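# Hang the lantern from the rail by its red wire

## Task

Suspend the lantern from the rail using its red wire so that it hangs freely and does not touch the table.

## Robot and tools

Robot: two arms, left_arm and right_arm, each with a two-finger gripper. In the scene frame the origin sits at table-top height midway between the nominal bases, +z is up, +x points out over the table, and left_arm is on the +y side. Image left and right do not match the arm names. Calibrated bases: left_arm at (+0.013, +0.359, +0.020) m, right_arm at (-0.022, -0.346, +0.020) m, both almost unrotated.

Gripper axes: fingers point along the gripper's +z and open and close along its y. end_effector_position is the spot between the pads when closed. Closed fingertips extend about 19 mm past it, open ones about 6 mm. A block about 10 cm long sticks out toward the gripper's +x and turns with it.

The 18-number row. Every moving call uses rows of 18 numbers, always covering both arms. The order is left_arm dx, dy, dz, rx, ry, rz, left gripper position, force_limit, speed, then the same nine for right_arm. The first six of each arm are an offset, not a pose. It is measured from that arm's current Hand target, along that Hand target's own axes. A pose value of 1.0 means 0.6 m or 180 degrees. rx, ry, rz form a single rotation vector. Sending six zeros re-requests the Hand target unchanged.

Gripper numbers, all in [-1, 1]:
- position: +1 is fully open (85 mm), about -0.8 is where the pads touch, and -1 closes until blocked.
- force_limit and speed set grip strength and closing rate (speed -1 is about 20 mm/s, 0 about 85, +1 about 150). Both begin at +1.
- A fast close started a centimetre or more wide of the object gives the strongest grip. A slow close at low force_limit gives the softest.
- The fingers only react to a changed position, a change of 0.01 or more. To leave a gripper alone, resend its last three numbers, because 0 counts as a command.

execute_actions(actions, cameras). actions is a list of actions. Each action is a list of up to 15 rows, one per 1/30 s step; a short action repeats its last row. Every row in an action counts from the Hand target at that action's start, and each new action starts from the updated target. Values must lie in [-1, 1]. An empty actions list returns images and the full state. cameras takes names, ["all"], or []. An unknown name voids the call.

move(target, speed, blend, stop_force, zero, blocking, cameras). target is one 18-number row or a list of up to 15 rows, all offsets from the same starting Hand targets. speed is in m/s, 0.002 to 1, default 0.25; turn rate is limited to twice that in rad/s. blend is a corner radius in metres for lists; 0 means stop at each point. stop_force is in N, 12 to 80, shared by both arms. It ends an arm's path once the estimated push against its travel exceeds that value, after a fresh zero when zero is true. Use it only slowly and without rotating the gripper. Leave it out when backing away from a contact. blocking=false returns early but cannot be combined with stop_force. Paths are straight and avoid nothing. The result's move: line gives the ending (done, off_target, moving, held, fault) and any limits (paced = clipped, held = withheld).

wait(seconds 0 to 10) lets time run. stop brakes a running move. zoom_image(camera, region [x0, y0, x1, y1] pixels, at most 504 by 504) enlarges part of the newest image from cam_high, cam_low, cam_pegs, cam_rail, cam_left_wrist or cam_right_wrist. finished_scene(scene = current scene number) ends the scene permanently, so call it only once the lantern hangs on its own.

Results report for each arm:
- end_effector_position (m) and end_effector_quat_wxyz in the scene frame, possibly a few cm off.
- Hand target: the last commanded pose after clipping, which is the base for the next offsets.
- Joint velocities, which may be omitted if all are within noise.
- Flange force in the gripper axes. It is noisy and includes held weight; "no reading" near singular poses.
- position_measured in counts: 3 is open, 78 is about 60 mm, 130 is 40 mm, 180 is 20 mm, 230 is closed.
- object_status: 0 moving, 1 blocked while opening, 2 blocked while closing (a grip), 3 reached the commanded position.
- Tool commands, plus step-by-step positions after action calls.

Each step, the controller clips the commanded pose to within 70 mm and 16 degrees of the measured one. A gripper can stop short of its target; send the missing distance as a further offset. A clearance check blocks commands that bring the arms too close together.

Avoid:
- Dropping the lantern, letting go while it swings, or letting anything leave the table.
- Fast impacts and pushing past firm contact; the arms are stiff.
- Net force of 150 N, or joint torque over 144 N m (waist, shoulder, elbow) or 36 N m (wrist joints), which causes a 10 s stop.
- Squeezing hard on something still resting on a surface.
- Arm-to-arm presses, including one gripper closing on the other's fingers.
- Keeping arms stretched or loaded for long, which overheats motors (MOTOR HOT, then a 30 to 60 s brake).
- Joint limits, such as elbow -1.187 to 4.328 rad and wrist roll -3.927 to 3.927 rad.

Outside pushes may occasionally nudge loose objects.

Each tool is called by a JSON object that holds its "name" and its "arguments", one argument or row to a line.

## Session

{"name": "execute_actions", "arguments": {
  "actions": []
}}

Scene clock: 0.00 s.
left_arm: end_effector_position=(+0.2070, +1.0431, +0.2014) position_measured=3 object_status=3 end_effector_quat_wxyz=(-0.183, +0.662, +0.473, +0.551) | right_arm: end_effector_position=(+0.1633, -0.6196, +0.3473) position_measured=3 object_status=3 end_effector_quat_wxyz=(+0.564, -0.543, -0.484, -0.390)
Joint positions: left_arm=[1.3 0.279 -0.626 2.59 -0.632 0.649] | right_arm=[-1.113 0.561 0.374 -0.986 -2.709 -1.201]
Joint velocities: within noise
Flange force (N): no reading
Hand target: left_arm +0.2070, +1.0431, +0.2014; -0.183, +0.662, +0.473, +0.551 | right_arm +0.1633, -0.6196, +0.3473; +0.564, -0.543, -0.484, -0.390
Tool commands: left_gripper/position=+1.0 left_gripper/force_limit=+1.0 left_gripper/speed=+1.0 right_gripper/position=+1.0 right_gripper/force_limit=+1.0 right_gripper/speed=+1.0

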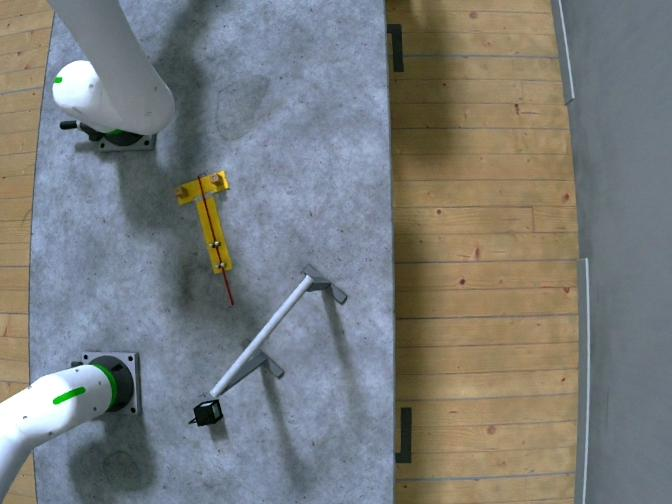

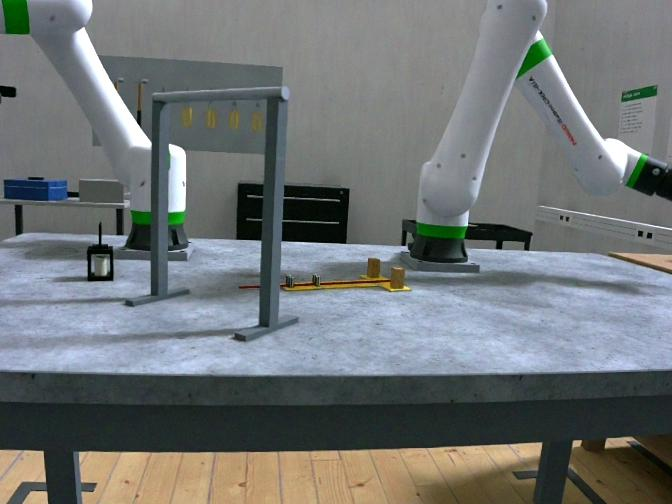

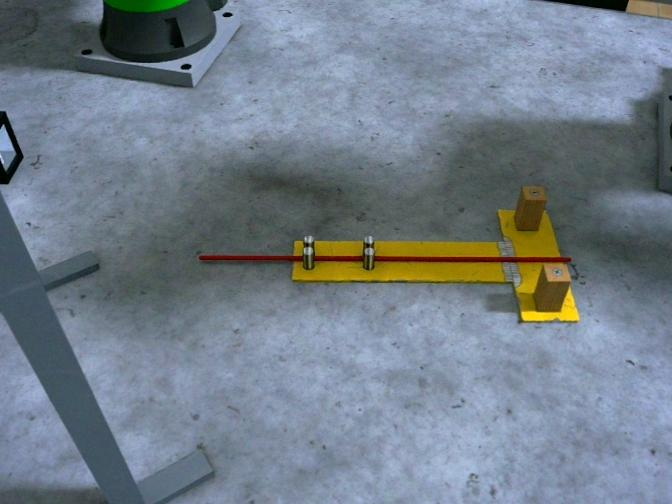

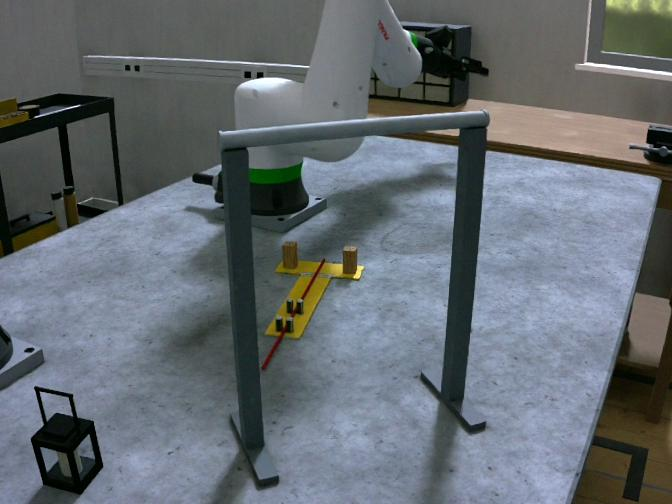

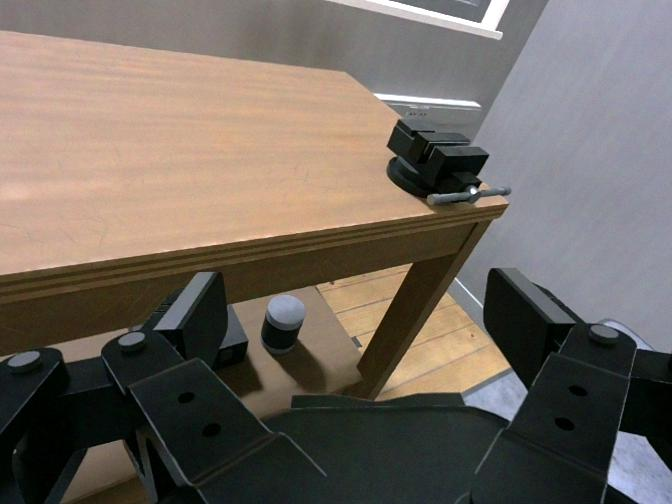

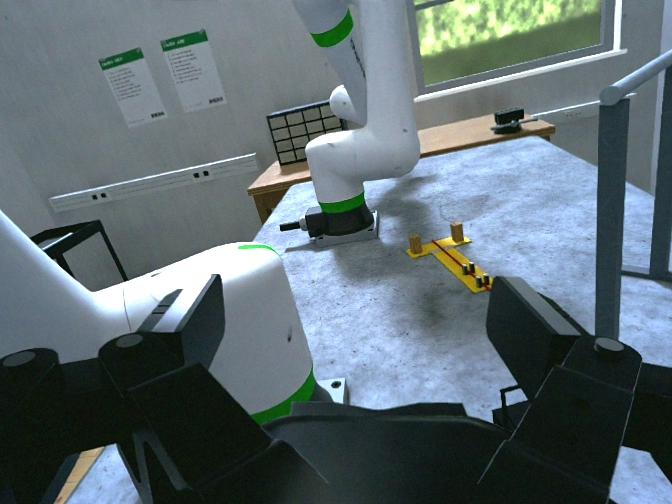

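{"name": "zoom_image", "arguments": {
  "camera": "cam_pegs",
  "region": [180, 170, 400, 335]
}}

{"name": "zoom_image", "arguments": {
  "camera": "cam_pegs",
  "region": [400, 170, 620, 335]
}}

{"name": "zoom_image", "arguments": {
  "camera": "cam_rail",
  "region": [0, 360, 140, 500]
}}

{"name": "zoom_image", "arguments": {
  "camera": "cam_high",
  "region": [150, 150, 370, 440]
}}

{"name": "zoom_image", "arguments": {
  "camera": "cam_low",
  "region": [60, 210, 430, 350]
}}

Scaled by 2.291 from the camera's 672x504 image, which has a finer 960x720 frame.

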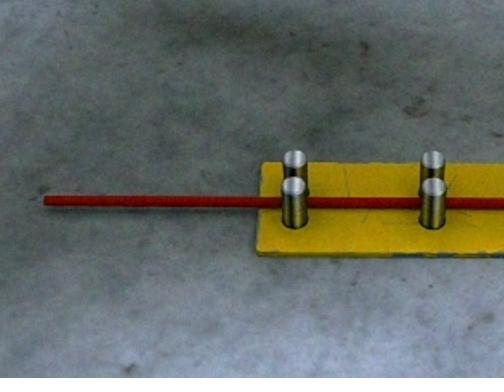

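Scaled by 2.291 from the camera's 672x504 image, which has a finer 960x720 frame.

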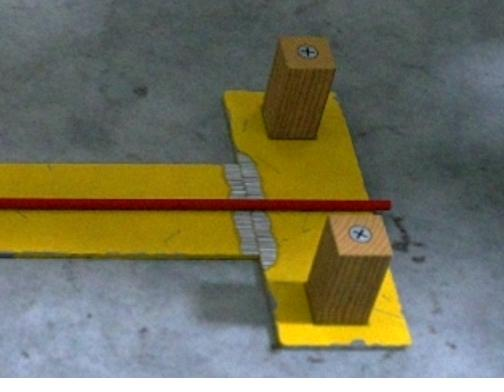

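Scaled by 3.600 from the camera's 672x504 image, which has a finer 960x720 frame.

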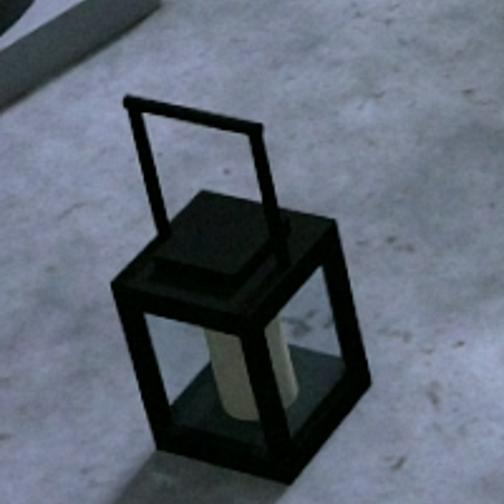

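Scaled by 1.738 from the camera's 672x504 image, which has a finer 960x720 frame.

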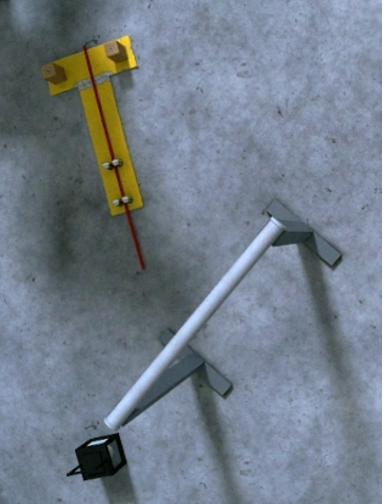

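Scaled by 1.362 from the camera's 672x504 image, which has a finer 960x720 frame.

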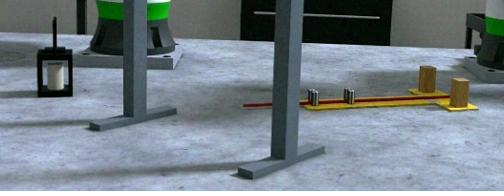

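{"name": "move", "arguments": {
  "target": [
    [0,0,0,0,0,0,1,1,1,0.152,0.105,0.597,-0.018,-0.484,-0.102,1,1,1],
    [0,0,0,0,0,0,1,1,1,-0.02,0.393,0.84,-0.018,-0.484,-0.102,1,1,1]
  ],
  "blend": 0.03,
  "cameras": ["all"]
}}

Scene clock: 91.37 s.
left_arm: end_effector_position=(+0.2070, +1.0431, +0.2014) position_measured=3 object_status=3 end_effector_quat_wxyz=(-0.183, +0.662, +0.473, +0.551) | right_arm: end_effector_position=(+0.3270, -0.0965, +0.2505) position_measured=3 object_status=3 end_effector_quat_wxyz=(+0.000, +0.599, +0.800, -0.001)
Joint positions: left_arm=[1.3 0.279 -0.626 2.59 -0.632 0.649] | right_arm=[0.906 -0.044 -0.165 0 -1.452 -2.214]
Flange force (N): left_arm=[-3.9 6.8 -4.1] | right_arm=[0.5 0.1 4.0]
Hand target: left_arm +0.2070, +1.0431, +0.2014; -0.183, +0.662, +0.473, +0.551 | right_arm +0.3270, -0.0965, +0.2505; +0.000, +0.599, +0.800, -0.001
Off the commanded pose: left_arm 0.000 m, 0 deg | right_arm 0.000 m, 0 deg.
move: done
camera_calibration:
cam_right_wrist: T_world_to_cam=[[0.952962, 0.302044, 0.0251494, -0.278948], [0.275103, -0.896812, 0.346478, -0.248213], [0.127206, -0.323262, -0.937721, 0.296384], [0, 0, 0, 1]] pos_world=[0.296409, -0.0425362, 0.370941]

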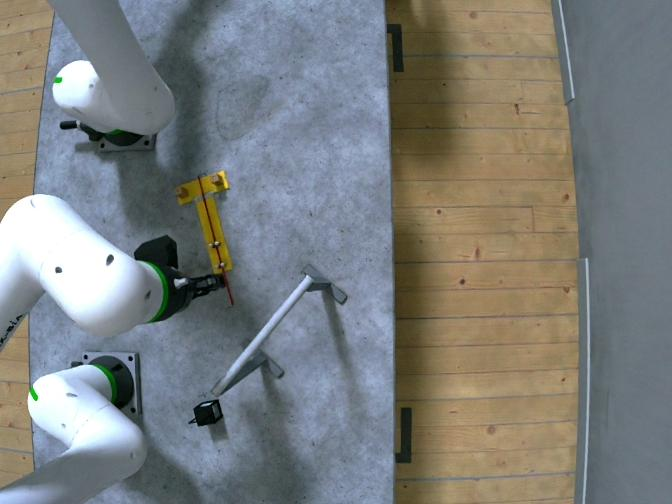

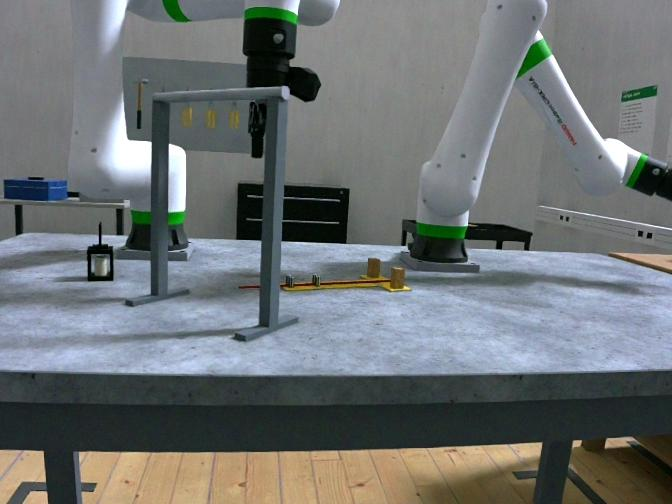

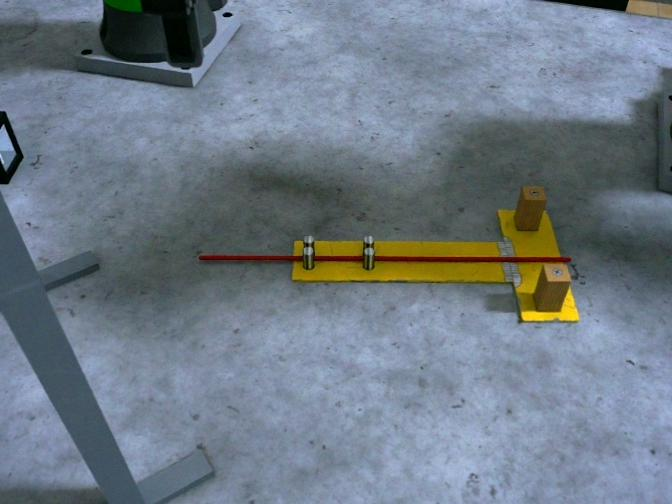

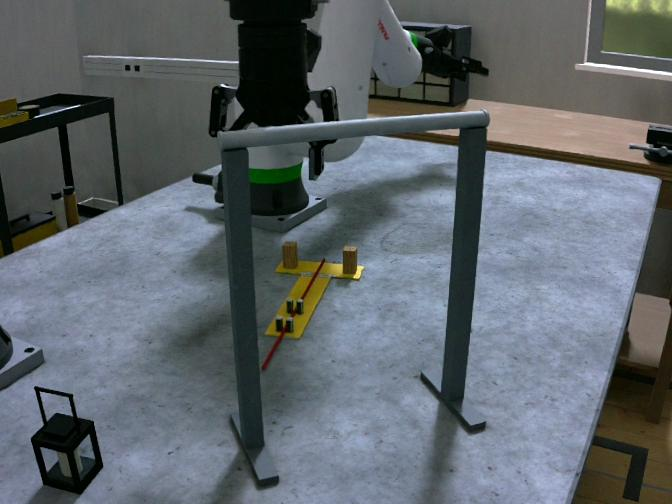

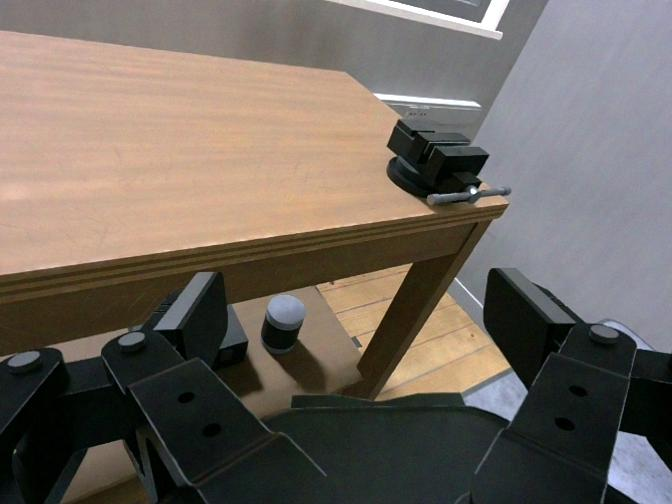

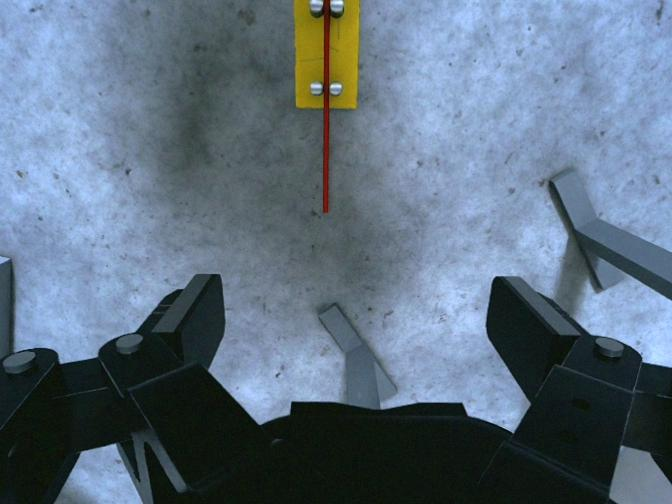

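{"name": "move", "arguments": {
  "target": [0,0,0,0,0,0,1,1,1,-0.024,-0.011,0.25,0,0,0,0.3,1,1],
  "cameras": ["cam_right_wrist","cam_pegs"]
}}

Scene clock: 105.57 s.
left_arm: end_effector_position=(+0.2070, +1.0431, +0.2014) position_measured=3 object_status=3 end_effector_quat_wxyz=(-0.183, +0.662, +0.473, +0.551) | right_arm: end_effector_position=(+0.3245, -0.1123, +0.1005) position_measured=91 object_status=3 end_effector_quat_wxyz=(+0.000, +0.599, +0.800, -0.001)
Joint positions: left_arm=[1.3 0.279 -0.626 2.59 -0.632 0.649] | right_arm=[0.887 0.043 -0.446 0 -1.084 -2.195]
Flange force (N): left_arm=[-3.7 7.1 -3.6] | right_arm=[-0.6 -3.5 3.1]
Hand target: left_arm +0.2070, +1.0431, +0.2014; -0.183, +0.662, +0.473, +0.551 | right_arm +0.3245, -0.1123, +0.1005; +0.000, +0.599, +0.800, -0.001
Off the commanded pose: left_arm 0.000 m, 0 deg | right_arm 0.000 m, 0 deg.
move: done
camera_calibration:
cam_right_wrist: T_world_to_cam=[[0.95298, 0.301992, 0.0250987, -0.267988], [0.27509, -0.896871, 0.346335, -0.209781], [0.127101, -0.323146, -0.937775, 0.150953], [0, 0, 0, 1]] pos_world=[0.29391, -0.0584366, 0.220941]
Images, in order (width x height): cam_pegs 672x504, cam_right_wrist 672x504.

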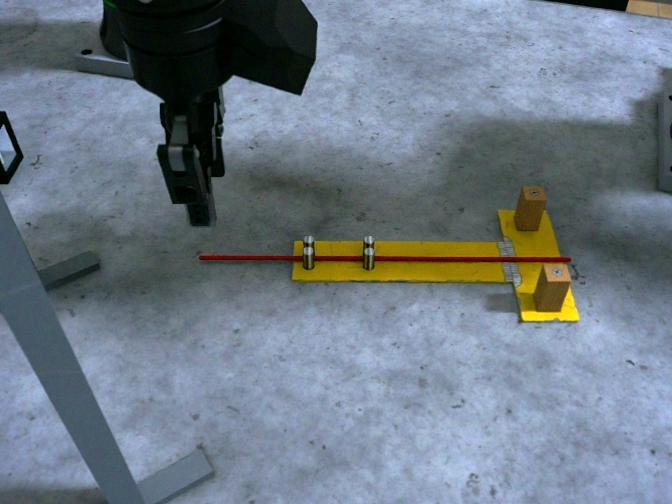

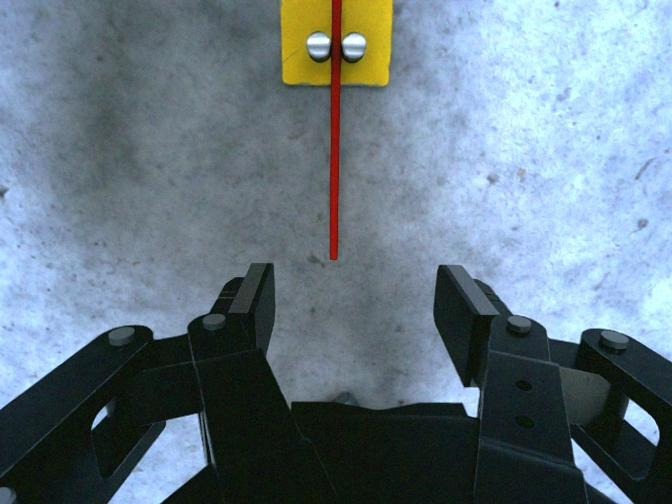

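{"name": "move", "arguments": {
  "target": [0,0,0,0,0,0,1,1,1,0,-0.005,0.08,0,0,0,0.3,1,1],
  "cameras": ["cam_right_wrist","cam_pegs","cam_rail"]
}}

{"name": "zoom_image", "arguments": {
  "camera": "cam_pegs",
  "region": [130, 150, 350, 315]
}}

{"name": "zoom_image", "arguments": {
  "camera": "cam_rail",
  "region": [200, 240, 370, 400]
}}

Scene clock: 123.87 s.
left_arm: end_effector_position=(+0.2070, +1.0431, +0.2014) position_measured=3 object_status=3 end_effector_quat_wxyz=(-0.183, +0.662, +0.473, +0.551) | right_arm: end_effector_position=(+0.3216, -0.1132, +0.0525) position_measured=91 object_status=3 end_effector_quat_wxyz=(+0.000, +0.599, +0.800, -0.001)
Joint positions: left_arm=[1.3 0.279 -0.626 2.59 -0.632 0.649] | right_arm=[0.891 0.104 -0.51 0 -0.958 -2.199]
Flange force (N): left_arm=[-3.4 6.9 -3.9] | right_arm=[0.0 -1.3 2.9]
Hand target: left_arm +0.2070, +1.0431, +0.2014; -0.183, +0.662, +0.473, +0.551 | right_arm +0.3216, -0.1132, +0.0525; +0.000, +0.599, +0.800, -0.001
Off the commanded pose: left_arm 0.000 m, 0 deg | right_arm 0.000 m, 0 deg.
move: done
camera_calibration:
cam_right_wrist: T_world_to_cam=[[0.952983, 0.301985, 0.02507, -0.263744], [0.275081, -0.896841, 0.346419, -0.193176], [0.127097, -0.323235, -0.937745, 0.106009], [0, 0, 0, 1]] pos_world=[0.29101, -0.0593361, 0.172941]
Images, in order (width x height): cam_pegs 672x504, cam_rail 672x504, cam_right_wrist 672x504.

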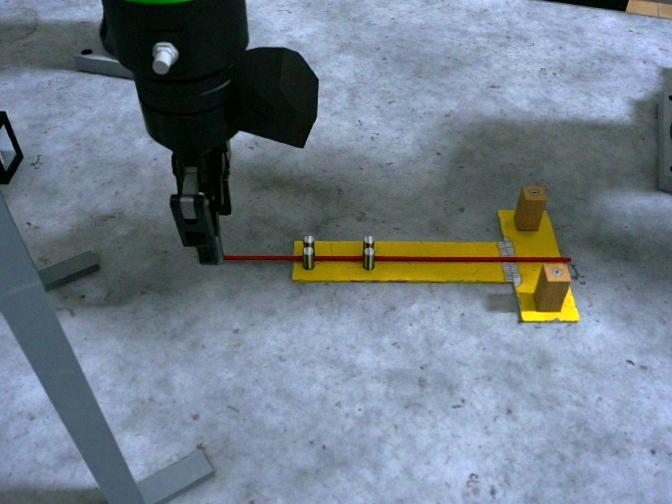

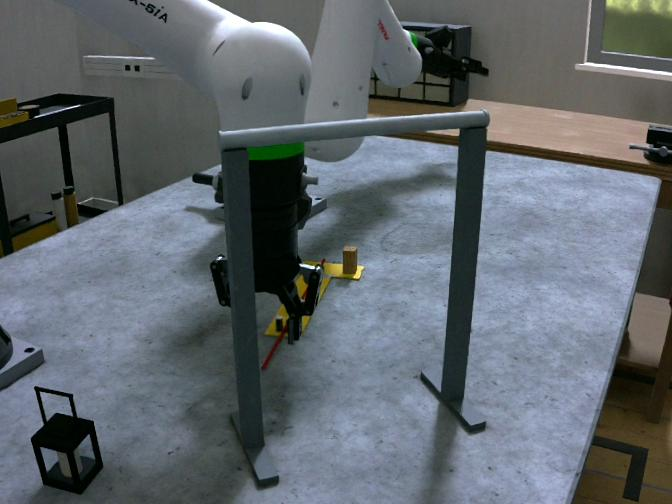

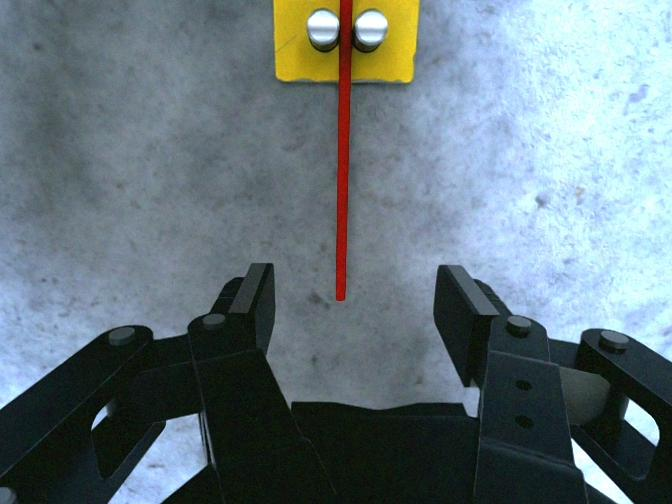

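Scaled by 2.291 from the camera's 672x504 image, which has a finer 960x720 frame.

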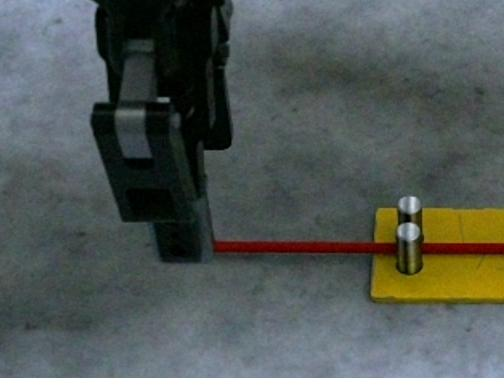

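Scaled by 2.965 from the camera's 672x504 image, which has a finer 960x720 frame.

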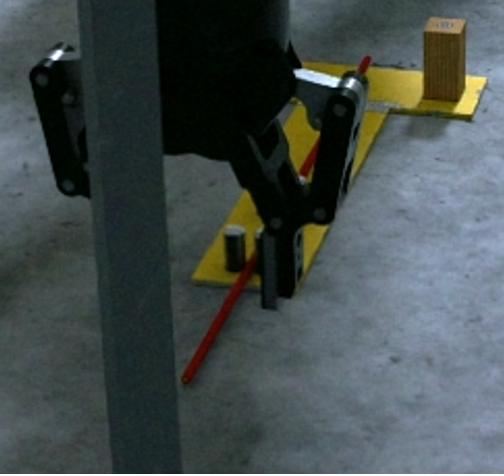

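{"name": "move", "arguments": {
  "target": [0,0,0,0,0,0,1,1,1,0.008,-0.0075,0.005,0,0,0,-0.35,0.2,0],
  "cameras": ["cam_right_wrist"]
}}

{"name": "move", "arguments": {
  "target": [0,0,0,0,0,0,1,1,1,0,0,0.07,0,0,0,-0.35,0.2,0],
  "stop_force": 12,
  "speed": 0.01,
  "cameras": ["cam_right_wrist","cam_rail","cam_pegs"]
}}

Scene clock: 133.13 s.
left_arm: end_effector_position=(+0.2070, +1.0431, +0.2014) position_measured=3 object_status=3 end_effector_quat_wxyz=(-0.183, +0.662, +0.473, +0.551) | right_arm: end_effector_position=(+0.3159, -0.1099, +0.0495) position_measured=173 object_status=0 end_effector_quat_wxyz=(+0.000, +0.599, +0.800, -0.001)
Joint positions: left_arm=[1.3 0.279 -0.626 2.59 -0.632 0.649] | right_arm=[0.908 0.103 -0.52 0 -0.949 -2.216]
Flange force (N): left_arm=[-3.5 7.1 -3.9] | right_arm=[-0.4 -1.6 2.7]
Hand target: left_arm +0.2070, +1.0431, +0.2014; -0.183, +0.662, +0.473, +0.551 | right_arm +0.3159, -0.1099, +0.0495; +0.000, +0.599, +0.800, -0.001
Off the commanded pose: left_arm 0.000 m, 0 deg | right_arm 0.000 m, 0 deg.
move: done
camera_calibration:
cam_right_wrist: T_world_to_cam=[[0.952996, 0.301952, 0.024981, -0.259254], [0.275083, -0.896851, 0.346394, -0.187517], [0.126999, -0.32324, -0.937757, 0.105049], [0, 0, 0, 1]] pos_world=[0.28531, -0.0559359, 0.169942]
Images, in order (width x height): cam_right_wrist 672x504.

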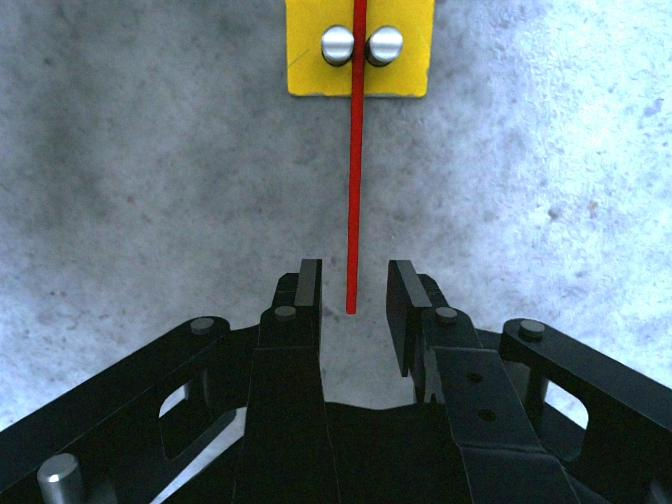

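Scene clock: 136.70 s.
left_arm: end_effector_position=(+0.2070, +1.0431, +0.2014) position_measured=3 object_status=3 end_effector_quat_wxyz=(-0.183, +0.662, +0.473, +0.551) | right_arm: end_effector_position=(+0.3160, -0.1099, +0.0198) position_measured=173 object_status=3 end_effector_quat_wxyz=(+0.000, +0.599, +0.800, -0.001)
Joint positions: left_arm=[1.3 0.279 -0.626 2.59 -0.632 0.649] | right_arm=[0.908 0.155 -0.548 0 -0.869 -2.216]
Flange force (N): left_arm=[-3.5 7.5 -4.6] | right_arm=[-1.3 -12.7 -34.9]
Hand target: left_arm +0.2070, +1.0431, +0.2014; -0.183, +0.662, +0.473, +0.551 | right_arm +0.3159, -0.1099, +0.0197; +0.000, +0.599, +0.800, -0.001 (not the last commanded pose)
Off the commanded pose: left_arm 0.000 m, 0 deg | right_arm 0.012 m, 0 deg.
move: contact (right_arm)
camera_calibration:
cam_right_wrist: T_world_to_cam=[[0.952924, 0.302161, 0.0252055, -0.258511], [0.275192, -0.896774, 0.346505, -0.177271], [0.127304, -0.323256, -0.93771, 0.077102], [0, 0, 0, 1]] pos_world=[0.285309, -0.0559368, 0.140241]
Images, in order (width x height): cam_pegs 672x504, cam_rail 672x504, cam_right_wrist 672x504.

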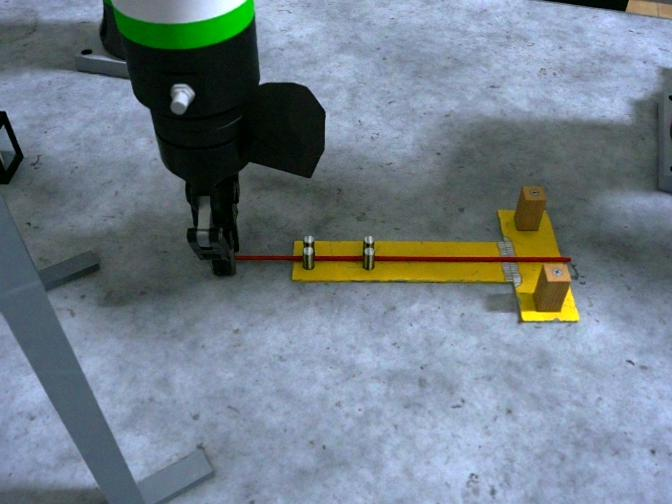

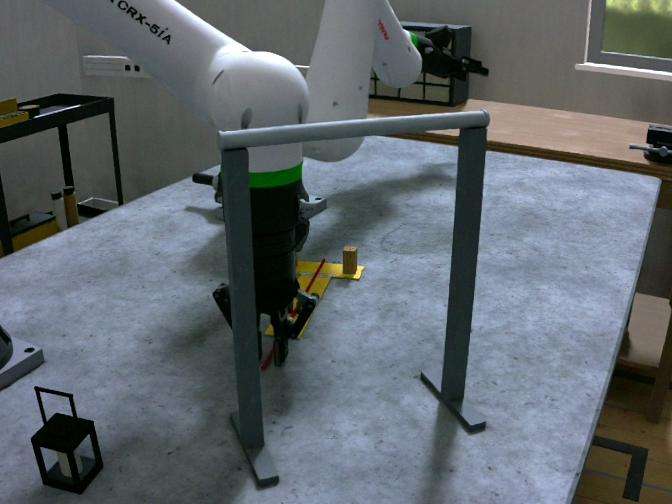

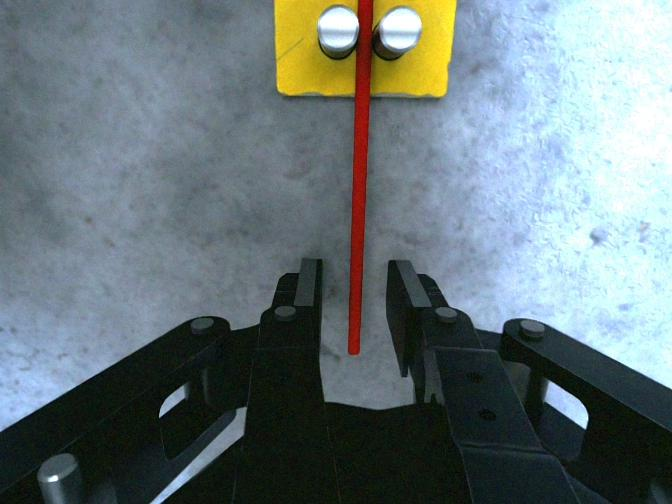

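{"name": "move", "arguments": {
  "target": [0,0,0,0,0,0,1,1,1,0,0.0007,-0.0105,0,0,0,-0.35,0.2,0]
}}

{"name": "move", "arguments": {
  "target": [0,0,0,0,0,0,1,1,1,0,0,0,0,0,0,-1,0.8,-1],
  "cameras": ["cam_right_wrist","cam_rail","cam_pegs"]
}}

{"name": "zoom_image", "arguments": {
  "camera": "cam_pegs",
  "region": [180, 170, 400, 335]
}}

Scene clock: 141.97 s.
left_arm: end_effector_position=(+0.2070, +1.0431, +0.2014) position_measured=3 object_status=3 end_effector_quat_wxyz=(-0.183, +0.662, +0.473, +0.551) | right_arm: end_effector_position=(+0.3163, -0.1098, +0.0260) position_measured=173 object_status=3 end_effector_quat_wxyz=(+0.000, +0.599, +0.800, -0.001)
Joint positions: left_arm=[1.3 0.279 -0.626 2.59 -0.632 0.649] | right_arm=[0.907 0.144 -0.542 0 -0.887 -2.215]
Flange force (N): left_arm=[-3.6 6.7 -3.8] | right_arm=[-0.1 -1.5 2.9]
Hand target: left_arm +0.2070, +1.0431, +0.2014; -0.183, +0.662, +0.473, +0.551 | right_arm +0.3163, -0.1098, +0.0260; +0.000, +0.599, +0.800, -0.001
Off the commanded pose: left_arm 0.000 m, 0 deg | right_arm 0.000 m, 0 deg.
move: done

Scene clock: 143.33 s.
left_arm: end_effector_position=(+0.2070, +1.0431, +0.2014) position_measured=3 object_status=3 end_effector_quat_wxyz=(-0.183, +0.662, +0.473, +0.551) | right_arm: end_effector_position=(+0.3163, -0.1098, +0.0261) position_measured=231 object_status=0 end_effector_quat_wxyz=(+0.000, +0.599, +0.800, -0.001)
Joint positions: left_arm=[1.3 0.279 -0.626 2.59 -0.632 0.649] | right_arm=[0.907 0.144 -0.542 0 -0.887 -2.215]
Flange force (N): left_arm=[-3.7 6.6 -3.5] | right_arm=[-0.5 -2.0 2.7]
Hand target: left_arm +0.2070, +1.0431, +0.2014; -0.183, +0.662, +0.473, +0.551 | right_arm +0.3163, -0.1098, +0.0260; +0.000, +0.599, +0.800, -0.001
Off the commanded pose: left_arm 0.000 m, 0 deg | right_arm 0.000 m, 0 deg.
move: done
camera_calibration:
cam_right_wrist: T_world_to_cam=[[0.952936, 0.302129, 0.0251165, -0.259074], [0.275194, -0.896784, 0.346479, -0.179472], [0.127205, -0.32326, -0.937722, 0.0830211], [0, 0, 0, 1]] pos_world=[0.28571, -0.0558366, 0.146541]
Images, in order (width x height): cam_pegs 672x504, cam_rail 672x504, cam_right_wrist 672x504.

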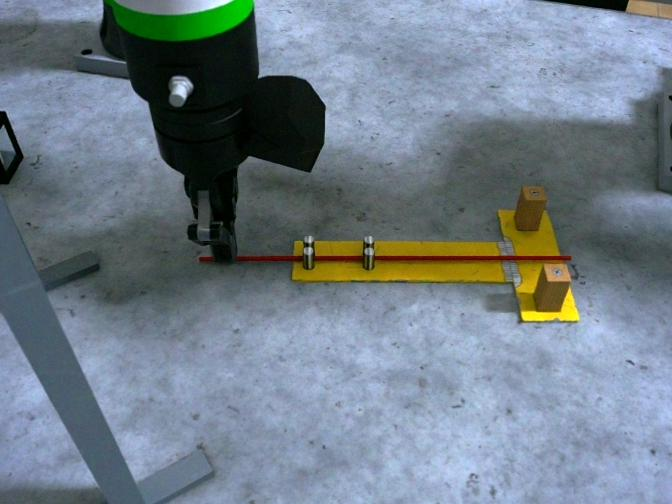

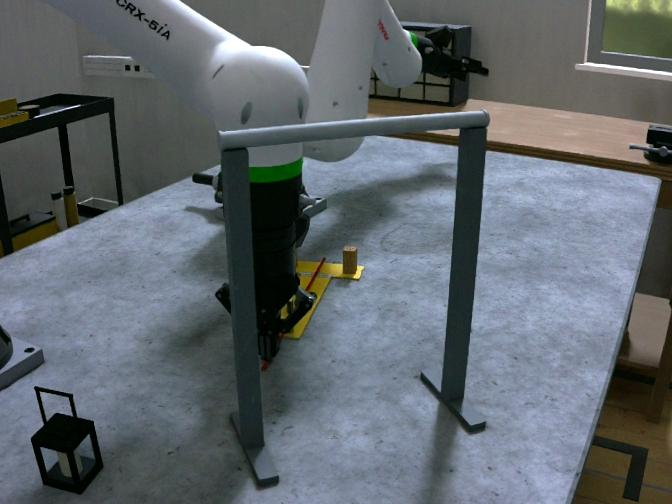

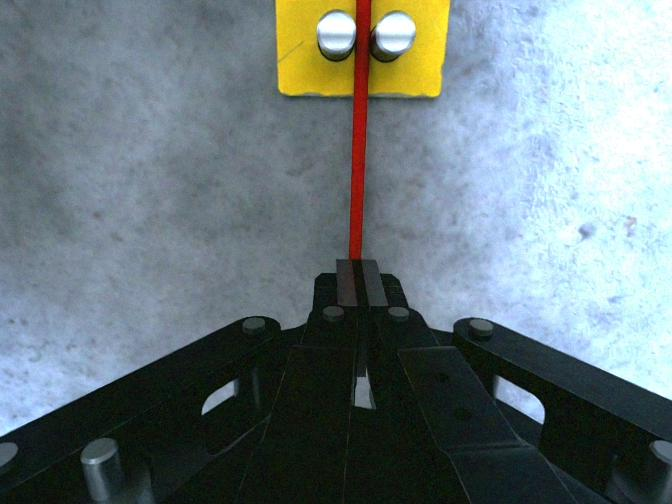

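Scaled by 2.291 from the camera's 672x504 image, which has a finer 960x720 frame.

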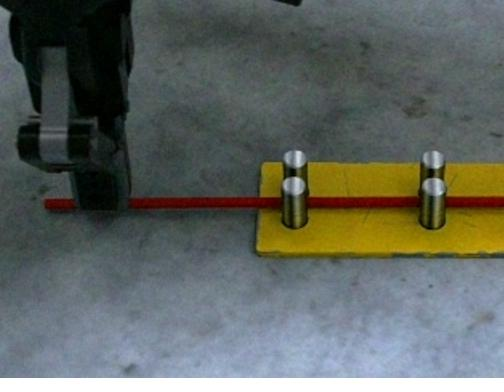

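{"name": "wait", "arguments": {
  "seconds": 0.3,
  "cameras": ["cam_right_wrist"]
}}

{"name": "zoom_image", "arguments": {
  "camera": "cam_right_wrist",
  "region": [270, 180, 450, 420]
}}

Scene clock: 149.67 s.
left_arm: end_effector_position=(+0.2070, +1.0431, +0.2014) position_measured=3 object_status=3 end_effector_quat_wxyz=(-0.183, +0.662, +0.473, +0.551) | right_arm: end_effector_position=(+0.3163, -0.1098, +0.0261) position_measured=231 object_status=3 end_effector_quat_wxyz=(+0.000, +0.599, +0.800, -0.001)
Joint positions: left_arm=[1.3 0.279 -0.626 2.59 -0.632 0.649] | right_arm=[0.907 0.144 -0.542 0 -0.887 -2.215]
Flange force (N): left_arm=[-3.9 6.8 -3.6] | right_arm=[-0.4 -1.3 2.6]
Hand target: left_arm +0.2070, +1.0431, +0.2014; -0.183, +0.662, +0.473, +0.551 | right_arm +0.3163, -0.1098, +0.0260; +0.000, +0.599, +0.800, -0.001
Tool commands: left_gripper/position=+1.0 left_gripper/force_limit=+1.0 left_gripper/speed=+1.0 right_gripper/position=-1.0 right_gripper/force_limit=+0.8 right_gripper/speed=-1.0
Off the commanded pose: left_arm 0.000 m, 0 deg | right_arm 0.000 m, 0 deg.
wait: 0.30 s; at rest from the start
camera_calibration:
cam_right_wrist: T_world_to_cam=[[0.952936, 0.302129, 0.0251165, -0.259074], [0.275194, -0.896784, 0.346479, -0.179472], [0.127205, -0.32326, -0.937722, 0.0830211], [0, 0, 0, 1]] pos_world=[0.28571, -0.0558366, 0.146541]
Images, in order (width x height): cam_right_wrist 672x504.

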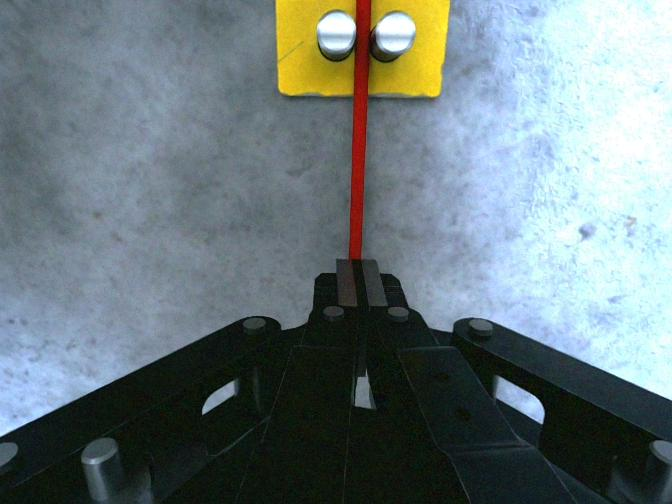

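Scaled by 2.100 from the camera's 672x504 image, which has a finer 960x720 frame.

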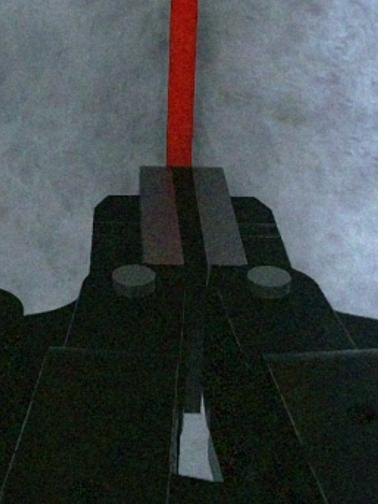

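{"name": "move", "arguments": {
  "target": [0,0,0,0,0,0,1,1,1,0.0077,-0.0438,0,0,0,0.111,-1,0.8,-1],
  "speed": 0.06,
  "cameras": ["cam_right_wrist","cam_pegs"]
}}

Scene clock: 174.63 s.
left_arm: end_effector_position=(+0.2070, +1.0431, +0.2014) position_measured=3 object_status=3 end_effector_quat_wxyz=(-0.183, +0.662, +0.473, +0.551) | right_arm: end_effector_position=(+0.2898, -0.1127, +0.0261) position_measured=231 object_status=3 end_effector_quat_wxyz=(+0.000, +0.729, +0.684, -0.001)
Joint positions: left_arm=[1.3 0.279 -0.626 2.59 -0.632 0.649] | right_arm=[0.96 0.089 -0.605 -0.001 -0.879 -2.617]
Flange force (N): left_arm=[-3.8 7.1 -3.7] | right_arm=[-1.0 -1.3 2.6]
Hand target: left_arm +0.2070, +1.0431, +0.2014; -0.183, +0.662, +0.473, +0.551 | right_arm +0.2898, -0.1128, +0.0261; +0.000, +0.729, +0.684, -0.001
Off the commanded pose: left_arm 0.000 m, 0 deg | right_arm 0.000 m, 0 deg.
move: done
camera_calibration:
cam_right_wrist: T_world_to_cam=[[0.998805, -0.0417984, 0.0253413, -0.284898], [-0.0479989, -0.936703, 0.346818, -0.0856944], [0.00924085, -0.34762, -0.93759, 0.116789], [0, 0, 0, 1]] pos_world=[0.279365, -0.0515803, 0.14644]
Images, in order (width x height): cam_pegs 672x504, cam_right_wrist 672x504.

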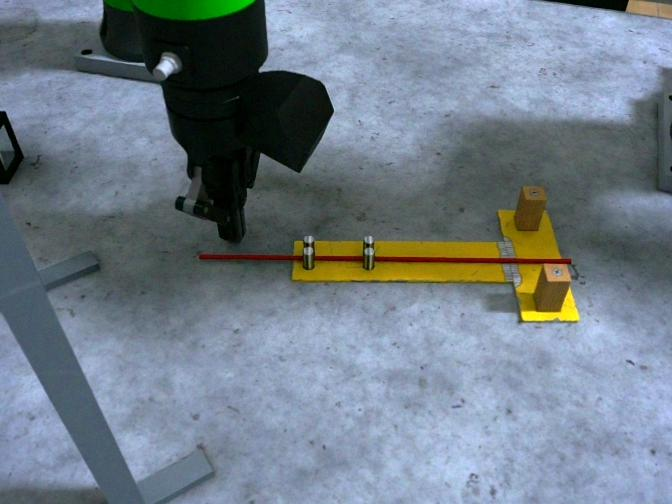

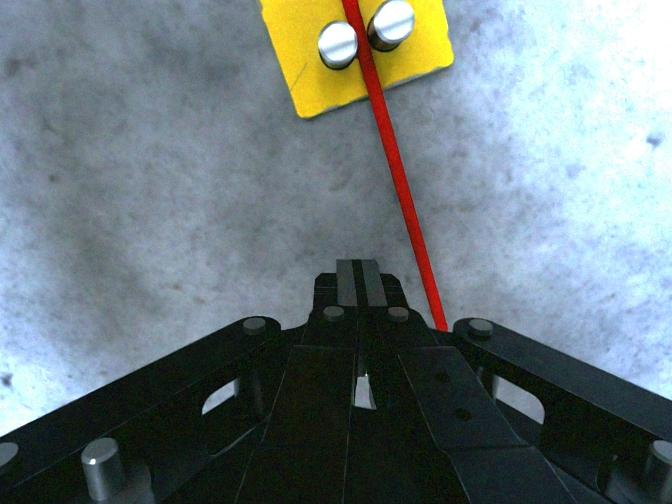

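{"name": "move", "arguments": {
  "target": [0,0,0,0,0,0,1,1,1,0,0,0.02,0,0,0,-1,0.8,-1],
  "stop_force": 12,
  "speed": 0.005
}}

Scene clock: 181.23 s.
left_arm: end_effector_position=(+0.2070, +1.0431, +0.2014) position_measured=3 object_status=3 end_effector_quat_wxyz=(-0.183, +0.662, +0.473, +0.551) | right_arm: end_effector_position=(+0.2898, -0.1128, +0.0198) position_measured=231 object_status=3 end_effector_quat_wxyz=(+0.000, +0.729, +0.684, -0.001)
Joint positions: left_arm=[1.3 0.279 -0.626 2.59 -0.632 0.649] | right_arm=[0.96 0.101 -0.61 0 -0.861 -2.617]
Flange force (N): left_arm=[-3.5 6.7 -3.6] | right_arm=[-6.4 -9.9 -29.3]
Hand target: left_arm +0.2070, +1.0431, +0.2014; -0.183, +0.662, +0.473, +0.551 | right_arm +0.2898, -0.1128, +0.0198; +0.000, +0.729, +0.684, -0.001 (not the last commanded pose)
Off the commanded pose: left_arm 0.000 m, 0 deg | right_arm 0.006 m, 0 deg.
move: contact (right_arm)

{"name": "move", "arguments": {
  "target": [
    [0,0,0,0,0,0,1,1,1,0,0,-0.03,0,0,0,-0.4,0.8,-0.5],
    [0,0,0,0,0,0,1,1,1,0.0078,0.0438,-0.03,0,0,-0.106,-0.4,0.8,-0.5],
    [0,0,0,0,0,0,1,1,1,0.0078,0.0438,-0.003,0,0,-0.106,-0.4,0.8,-0.5]
  ],
  "speed": 0.08
}}

{"name": "move", "arguments": {
  "target": [0,0,0,0,0,0,1,1,1,0,0,0,0,0,0,-1,0.8,-1],
  "cameras": ["cam_right_wrist"]
}}

{"name": "wait", "arguments": {
  "seconds": 0.2
}}

Scene clock: 193.23 s.
left_arm: end_effector_position=(+0.2070, +1.0431, +0.2014) position_measured=3 object_status=3 end_effector_quat_wxyz=(-0.183, +0.662, +0.473, +0.551) | right_arm: end_effector_position=(+0.3163, -0.1097, +0.0215) position_measured=179 object_status=3 end_effector_quat_wxyz=(+0.000, +0.606, +0.796, -0.001)
Joint positions: left_arm=[1.3 0.279 -0.626 2.59 -0.632 0.649] | right_arm=[0.907 0.152 -0.546 0 -0.874 -2.231]
Flange force (N): left_arm=[-3.6 6.8 -3.3] | right_arm=[-0.4 -1.4 2.9]
Hand target: left_arm +0.2070, +1.0431, +0.2014; -0.183, +0.662, +0.473, +0.551 | right_arm +0.3163, -0.1098, +0.0215; +0.000, +0.606, +0.796, -0.001
Off the commanded pose: left_arm 0.000 m, 0 deg | right_arm 0.000 m, 0 deg.
move: done

Scene clock: 194.67 s.
left_arm: end_effector_position=(+0.2070, +1.0431, +0.2014) position_measured=3 object_status=3 end_effector_quat_wxyz=(-0.183, +0.662, +0.473, +0.551) | right_arm: end_effector_position=(+0.3163, -0.1098, +0.0215) position_measured=226 object_status=0 end_effector_quat_wxyz=(+0.000, +0.606, +0.796, -0.001)
Joint positions: left_arm=[1.3 0.279 -0.626 2.59 -0.632 0.649] | right_arm=[0.907 0.152 -0.546 0 -0.874 -2.231]
Flange force (N): left_arm=[-3.5 7.2 -3.7] | right_arm=[-0.3 -2.2 2.6]
Hand target: left_arm +0.2070, +1.0431, +0.2014; -0.183, +0.662, +0.473, +0.551 | right_arm +0.3163, -0.1098, +0.0215; +0.000, +0.606, +0.796, -0.001
Off the commanded pose: left_arm 0.000 m, 0 deg | right_arm 0.000 m, 0 deg.
move: done
camera_calibration:
cam_right_wrist: T_world_to_cam=[[0.957561, 0.287136, 0.0251045, -0.262069], [0.261089, -0.900991, 0.34648, -0.173877], [0.122106, -0.325221, -0.937721, 0.0801061], [0, 0, 0, 1]] pos_world=[0.286563, -0.0553595, 0.141941]
Images, in order (width x height): cam_right_wrist 672x504.

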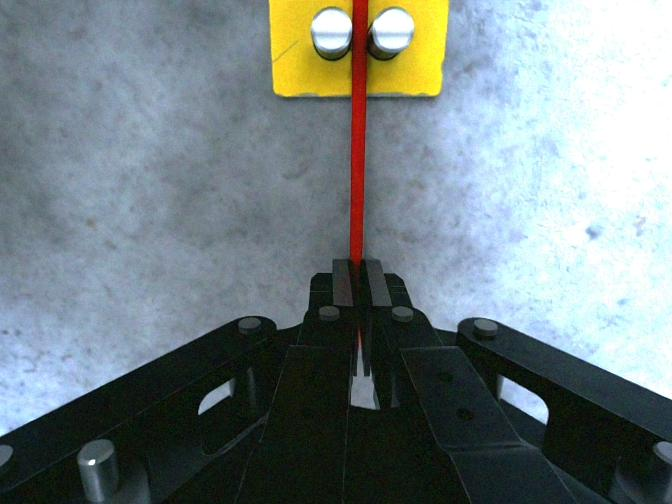

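Scene clock: 194.87 s.
left_arm: end_effector_position=(+0.2070, +1.0431, +0.2014) position_measured=3 object_status=3 end_effector_quat_wxyz=(-0.183, +0.662, +0.473, +0.551) | right_arm: end_effector_position=(+0.3163, -0.1098, +0.0215) position_measured=226 object_status=2 end_effector_quat_wxyz=(+0.000, +0.606, +0.796, -0.001)
Joint positions: left_arm=[1.3 0.279 -0.626 2.59 -0.632 0.649] | right_arm=[0.907 0.152 -0.546 0 -0.874 -2.231]
Flange force (N): left_arm=[-3.8 7.3 -3.9] | right_arm=[-0.3 -2.2 2.8]
Hand target: left_arm +0.2070, +1.0431, +0.2014; -0.183, +0.662, +0.473, +0.551 | right_arm +0.3163, -0.1098, +0.0215; +0.000, +0.606, +0.796, -0.001
Tool commands: left_gripper/position=+1.0 left_gripper/force_limit=+1.0 left_gripper/speed=+1.0 right_gripper/position=-1.0 right_gripper/force_limit=+0.8 right_gripper/speed=-1.0
Off the commanded pose: left_arm 0.000 m, 0 deg | right_arm 0.000 m, 0 deg.
wait: 0.20 s; at rest by 0.17 s

{"name": "move", "arguments": {
  "target": [
    [0,0,0,0,0,0,1,1,1,0.0077,-0.0438,-0.002,0,0,0.111,-1,0.8,-1],
    [0,0,0,0,0,0,1,1,1,0.0292,-0.0812,-0.003,0,0,0.222,-1,0.8,-1],
    [0,0,0,0,0,0,1,1,1,0.0613,-0.1082,-0.003,0,0,0.333,-1,0.8,-1]
  ],
  "speed": 0.06,
  "blend": 0.005,
  "cameras": ["cam_right_wrist","cam_pegs"]
}}

Scene clock: 207.53 s.
left_arm: end_effector_position=(+0.2070, +1.0431, +0.2014) position_measured=3 object_status=3 end_effector_quat_wxyz=(-0.183, +0.662, +0.473, +0.551) | right_arm: end_effector_position=(+0.2439, -0.0916, +0.0234) position_measured=226 object_status=2 end_effector_quat_wxyz=(+0.000, +0.922, +0.387, -0.001)
Joint positions: left_arm=[1.3 0.279 -0.626 2.59 -0.632 0.649] | right_arm=[1.102 0.042 -0.664 -0.001 -0.867 -3.471]
Flange force (N): left_arm=[-3.6 7.2 -4.0] | right_arm=[-2.4 -0.1 3.0]
Hand target: left_arm +0.2070, +1.0431, +0.2014; -0.183, +0.662, +0.473, +0.551 | right_arm +0.2440, -0.0916, +0.0234; +0.000, +0.922, +0.387, -0.001
Off the commanded pose: left_arm 0.000 m, 0 deg | right_arm 0.000 m, 0 deg.
move: done
camera_calibration:
cam_right_wrist: T_world_to_cam=[[0.728034, -0.685036, 0.0263098, -0.231072], [-0.649249, -0.676662, 0.347282, 0.103333], [-0.220098, -0.269914, -0.937392, 0.185133], [0, 0, 0, 1]] pos_world=[0.276065, -0.0384015, 0.143736]
Images, in order (width x height): cam_pegs 672x504, cam_right_wrist 672x504.

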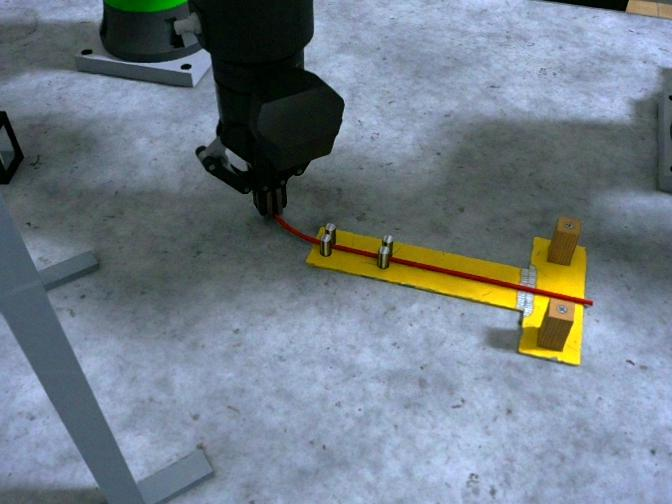

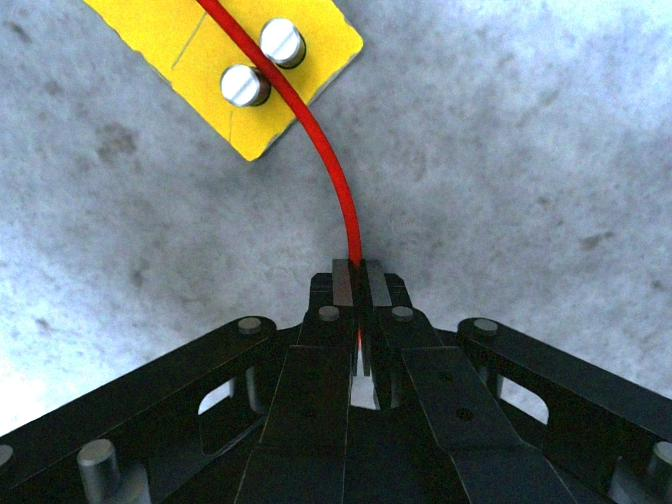

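{"name": "move", "arguments": {
  "target": [-0.4605,0.75,-0.886,-0.132,-0.397,0.341,1,1,1,0,0,0,0,0,0,-1,0.8,-1],
  "speed": 0.35
}}

Scene clock: 241.07 s.
left_arm: end_effector_position=(+0.2996, +0.3012, +0.2501) position_measured=3 object_status=3 end_effector_quat_wxyz=(+0.000, +1.000, -0.001, +0.000) | right_arm: end_effector_position=(+0.2440, -0.0916, +0.0234) position_measured=226 object_status=2 end_effector_quat_wxyz=(+0.000, +0.922, +0.387, -0.001)
Joint positions: left_arm=[0.287 -0.421 -0.46 0 -1.533 2.878] | right_arm=[1.102 0.042 -0.664 -0.001 -0.867 -3.471]
Flange force (N): left_arm=[-1.9 4.8 1.8] | right_arm=[-2.6 -0.1 3.3]
Hand target: left_arm +0.2996, +0.3012, +0.2501; +0.000, +1.000, -0.001, +0.000 | right_arm +0.2440, -0.0916, +0.0234; +0.000, +0.922, +0.387, -0.001
Off the commanded pose: left_arm 0.000 m, 0 deg | right_arm 0.000 m, 0 deg.
move: done; limits=paced


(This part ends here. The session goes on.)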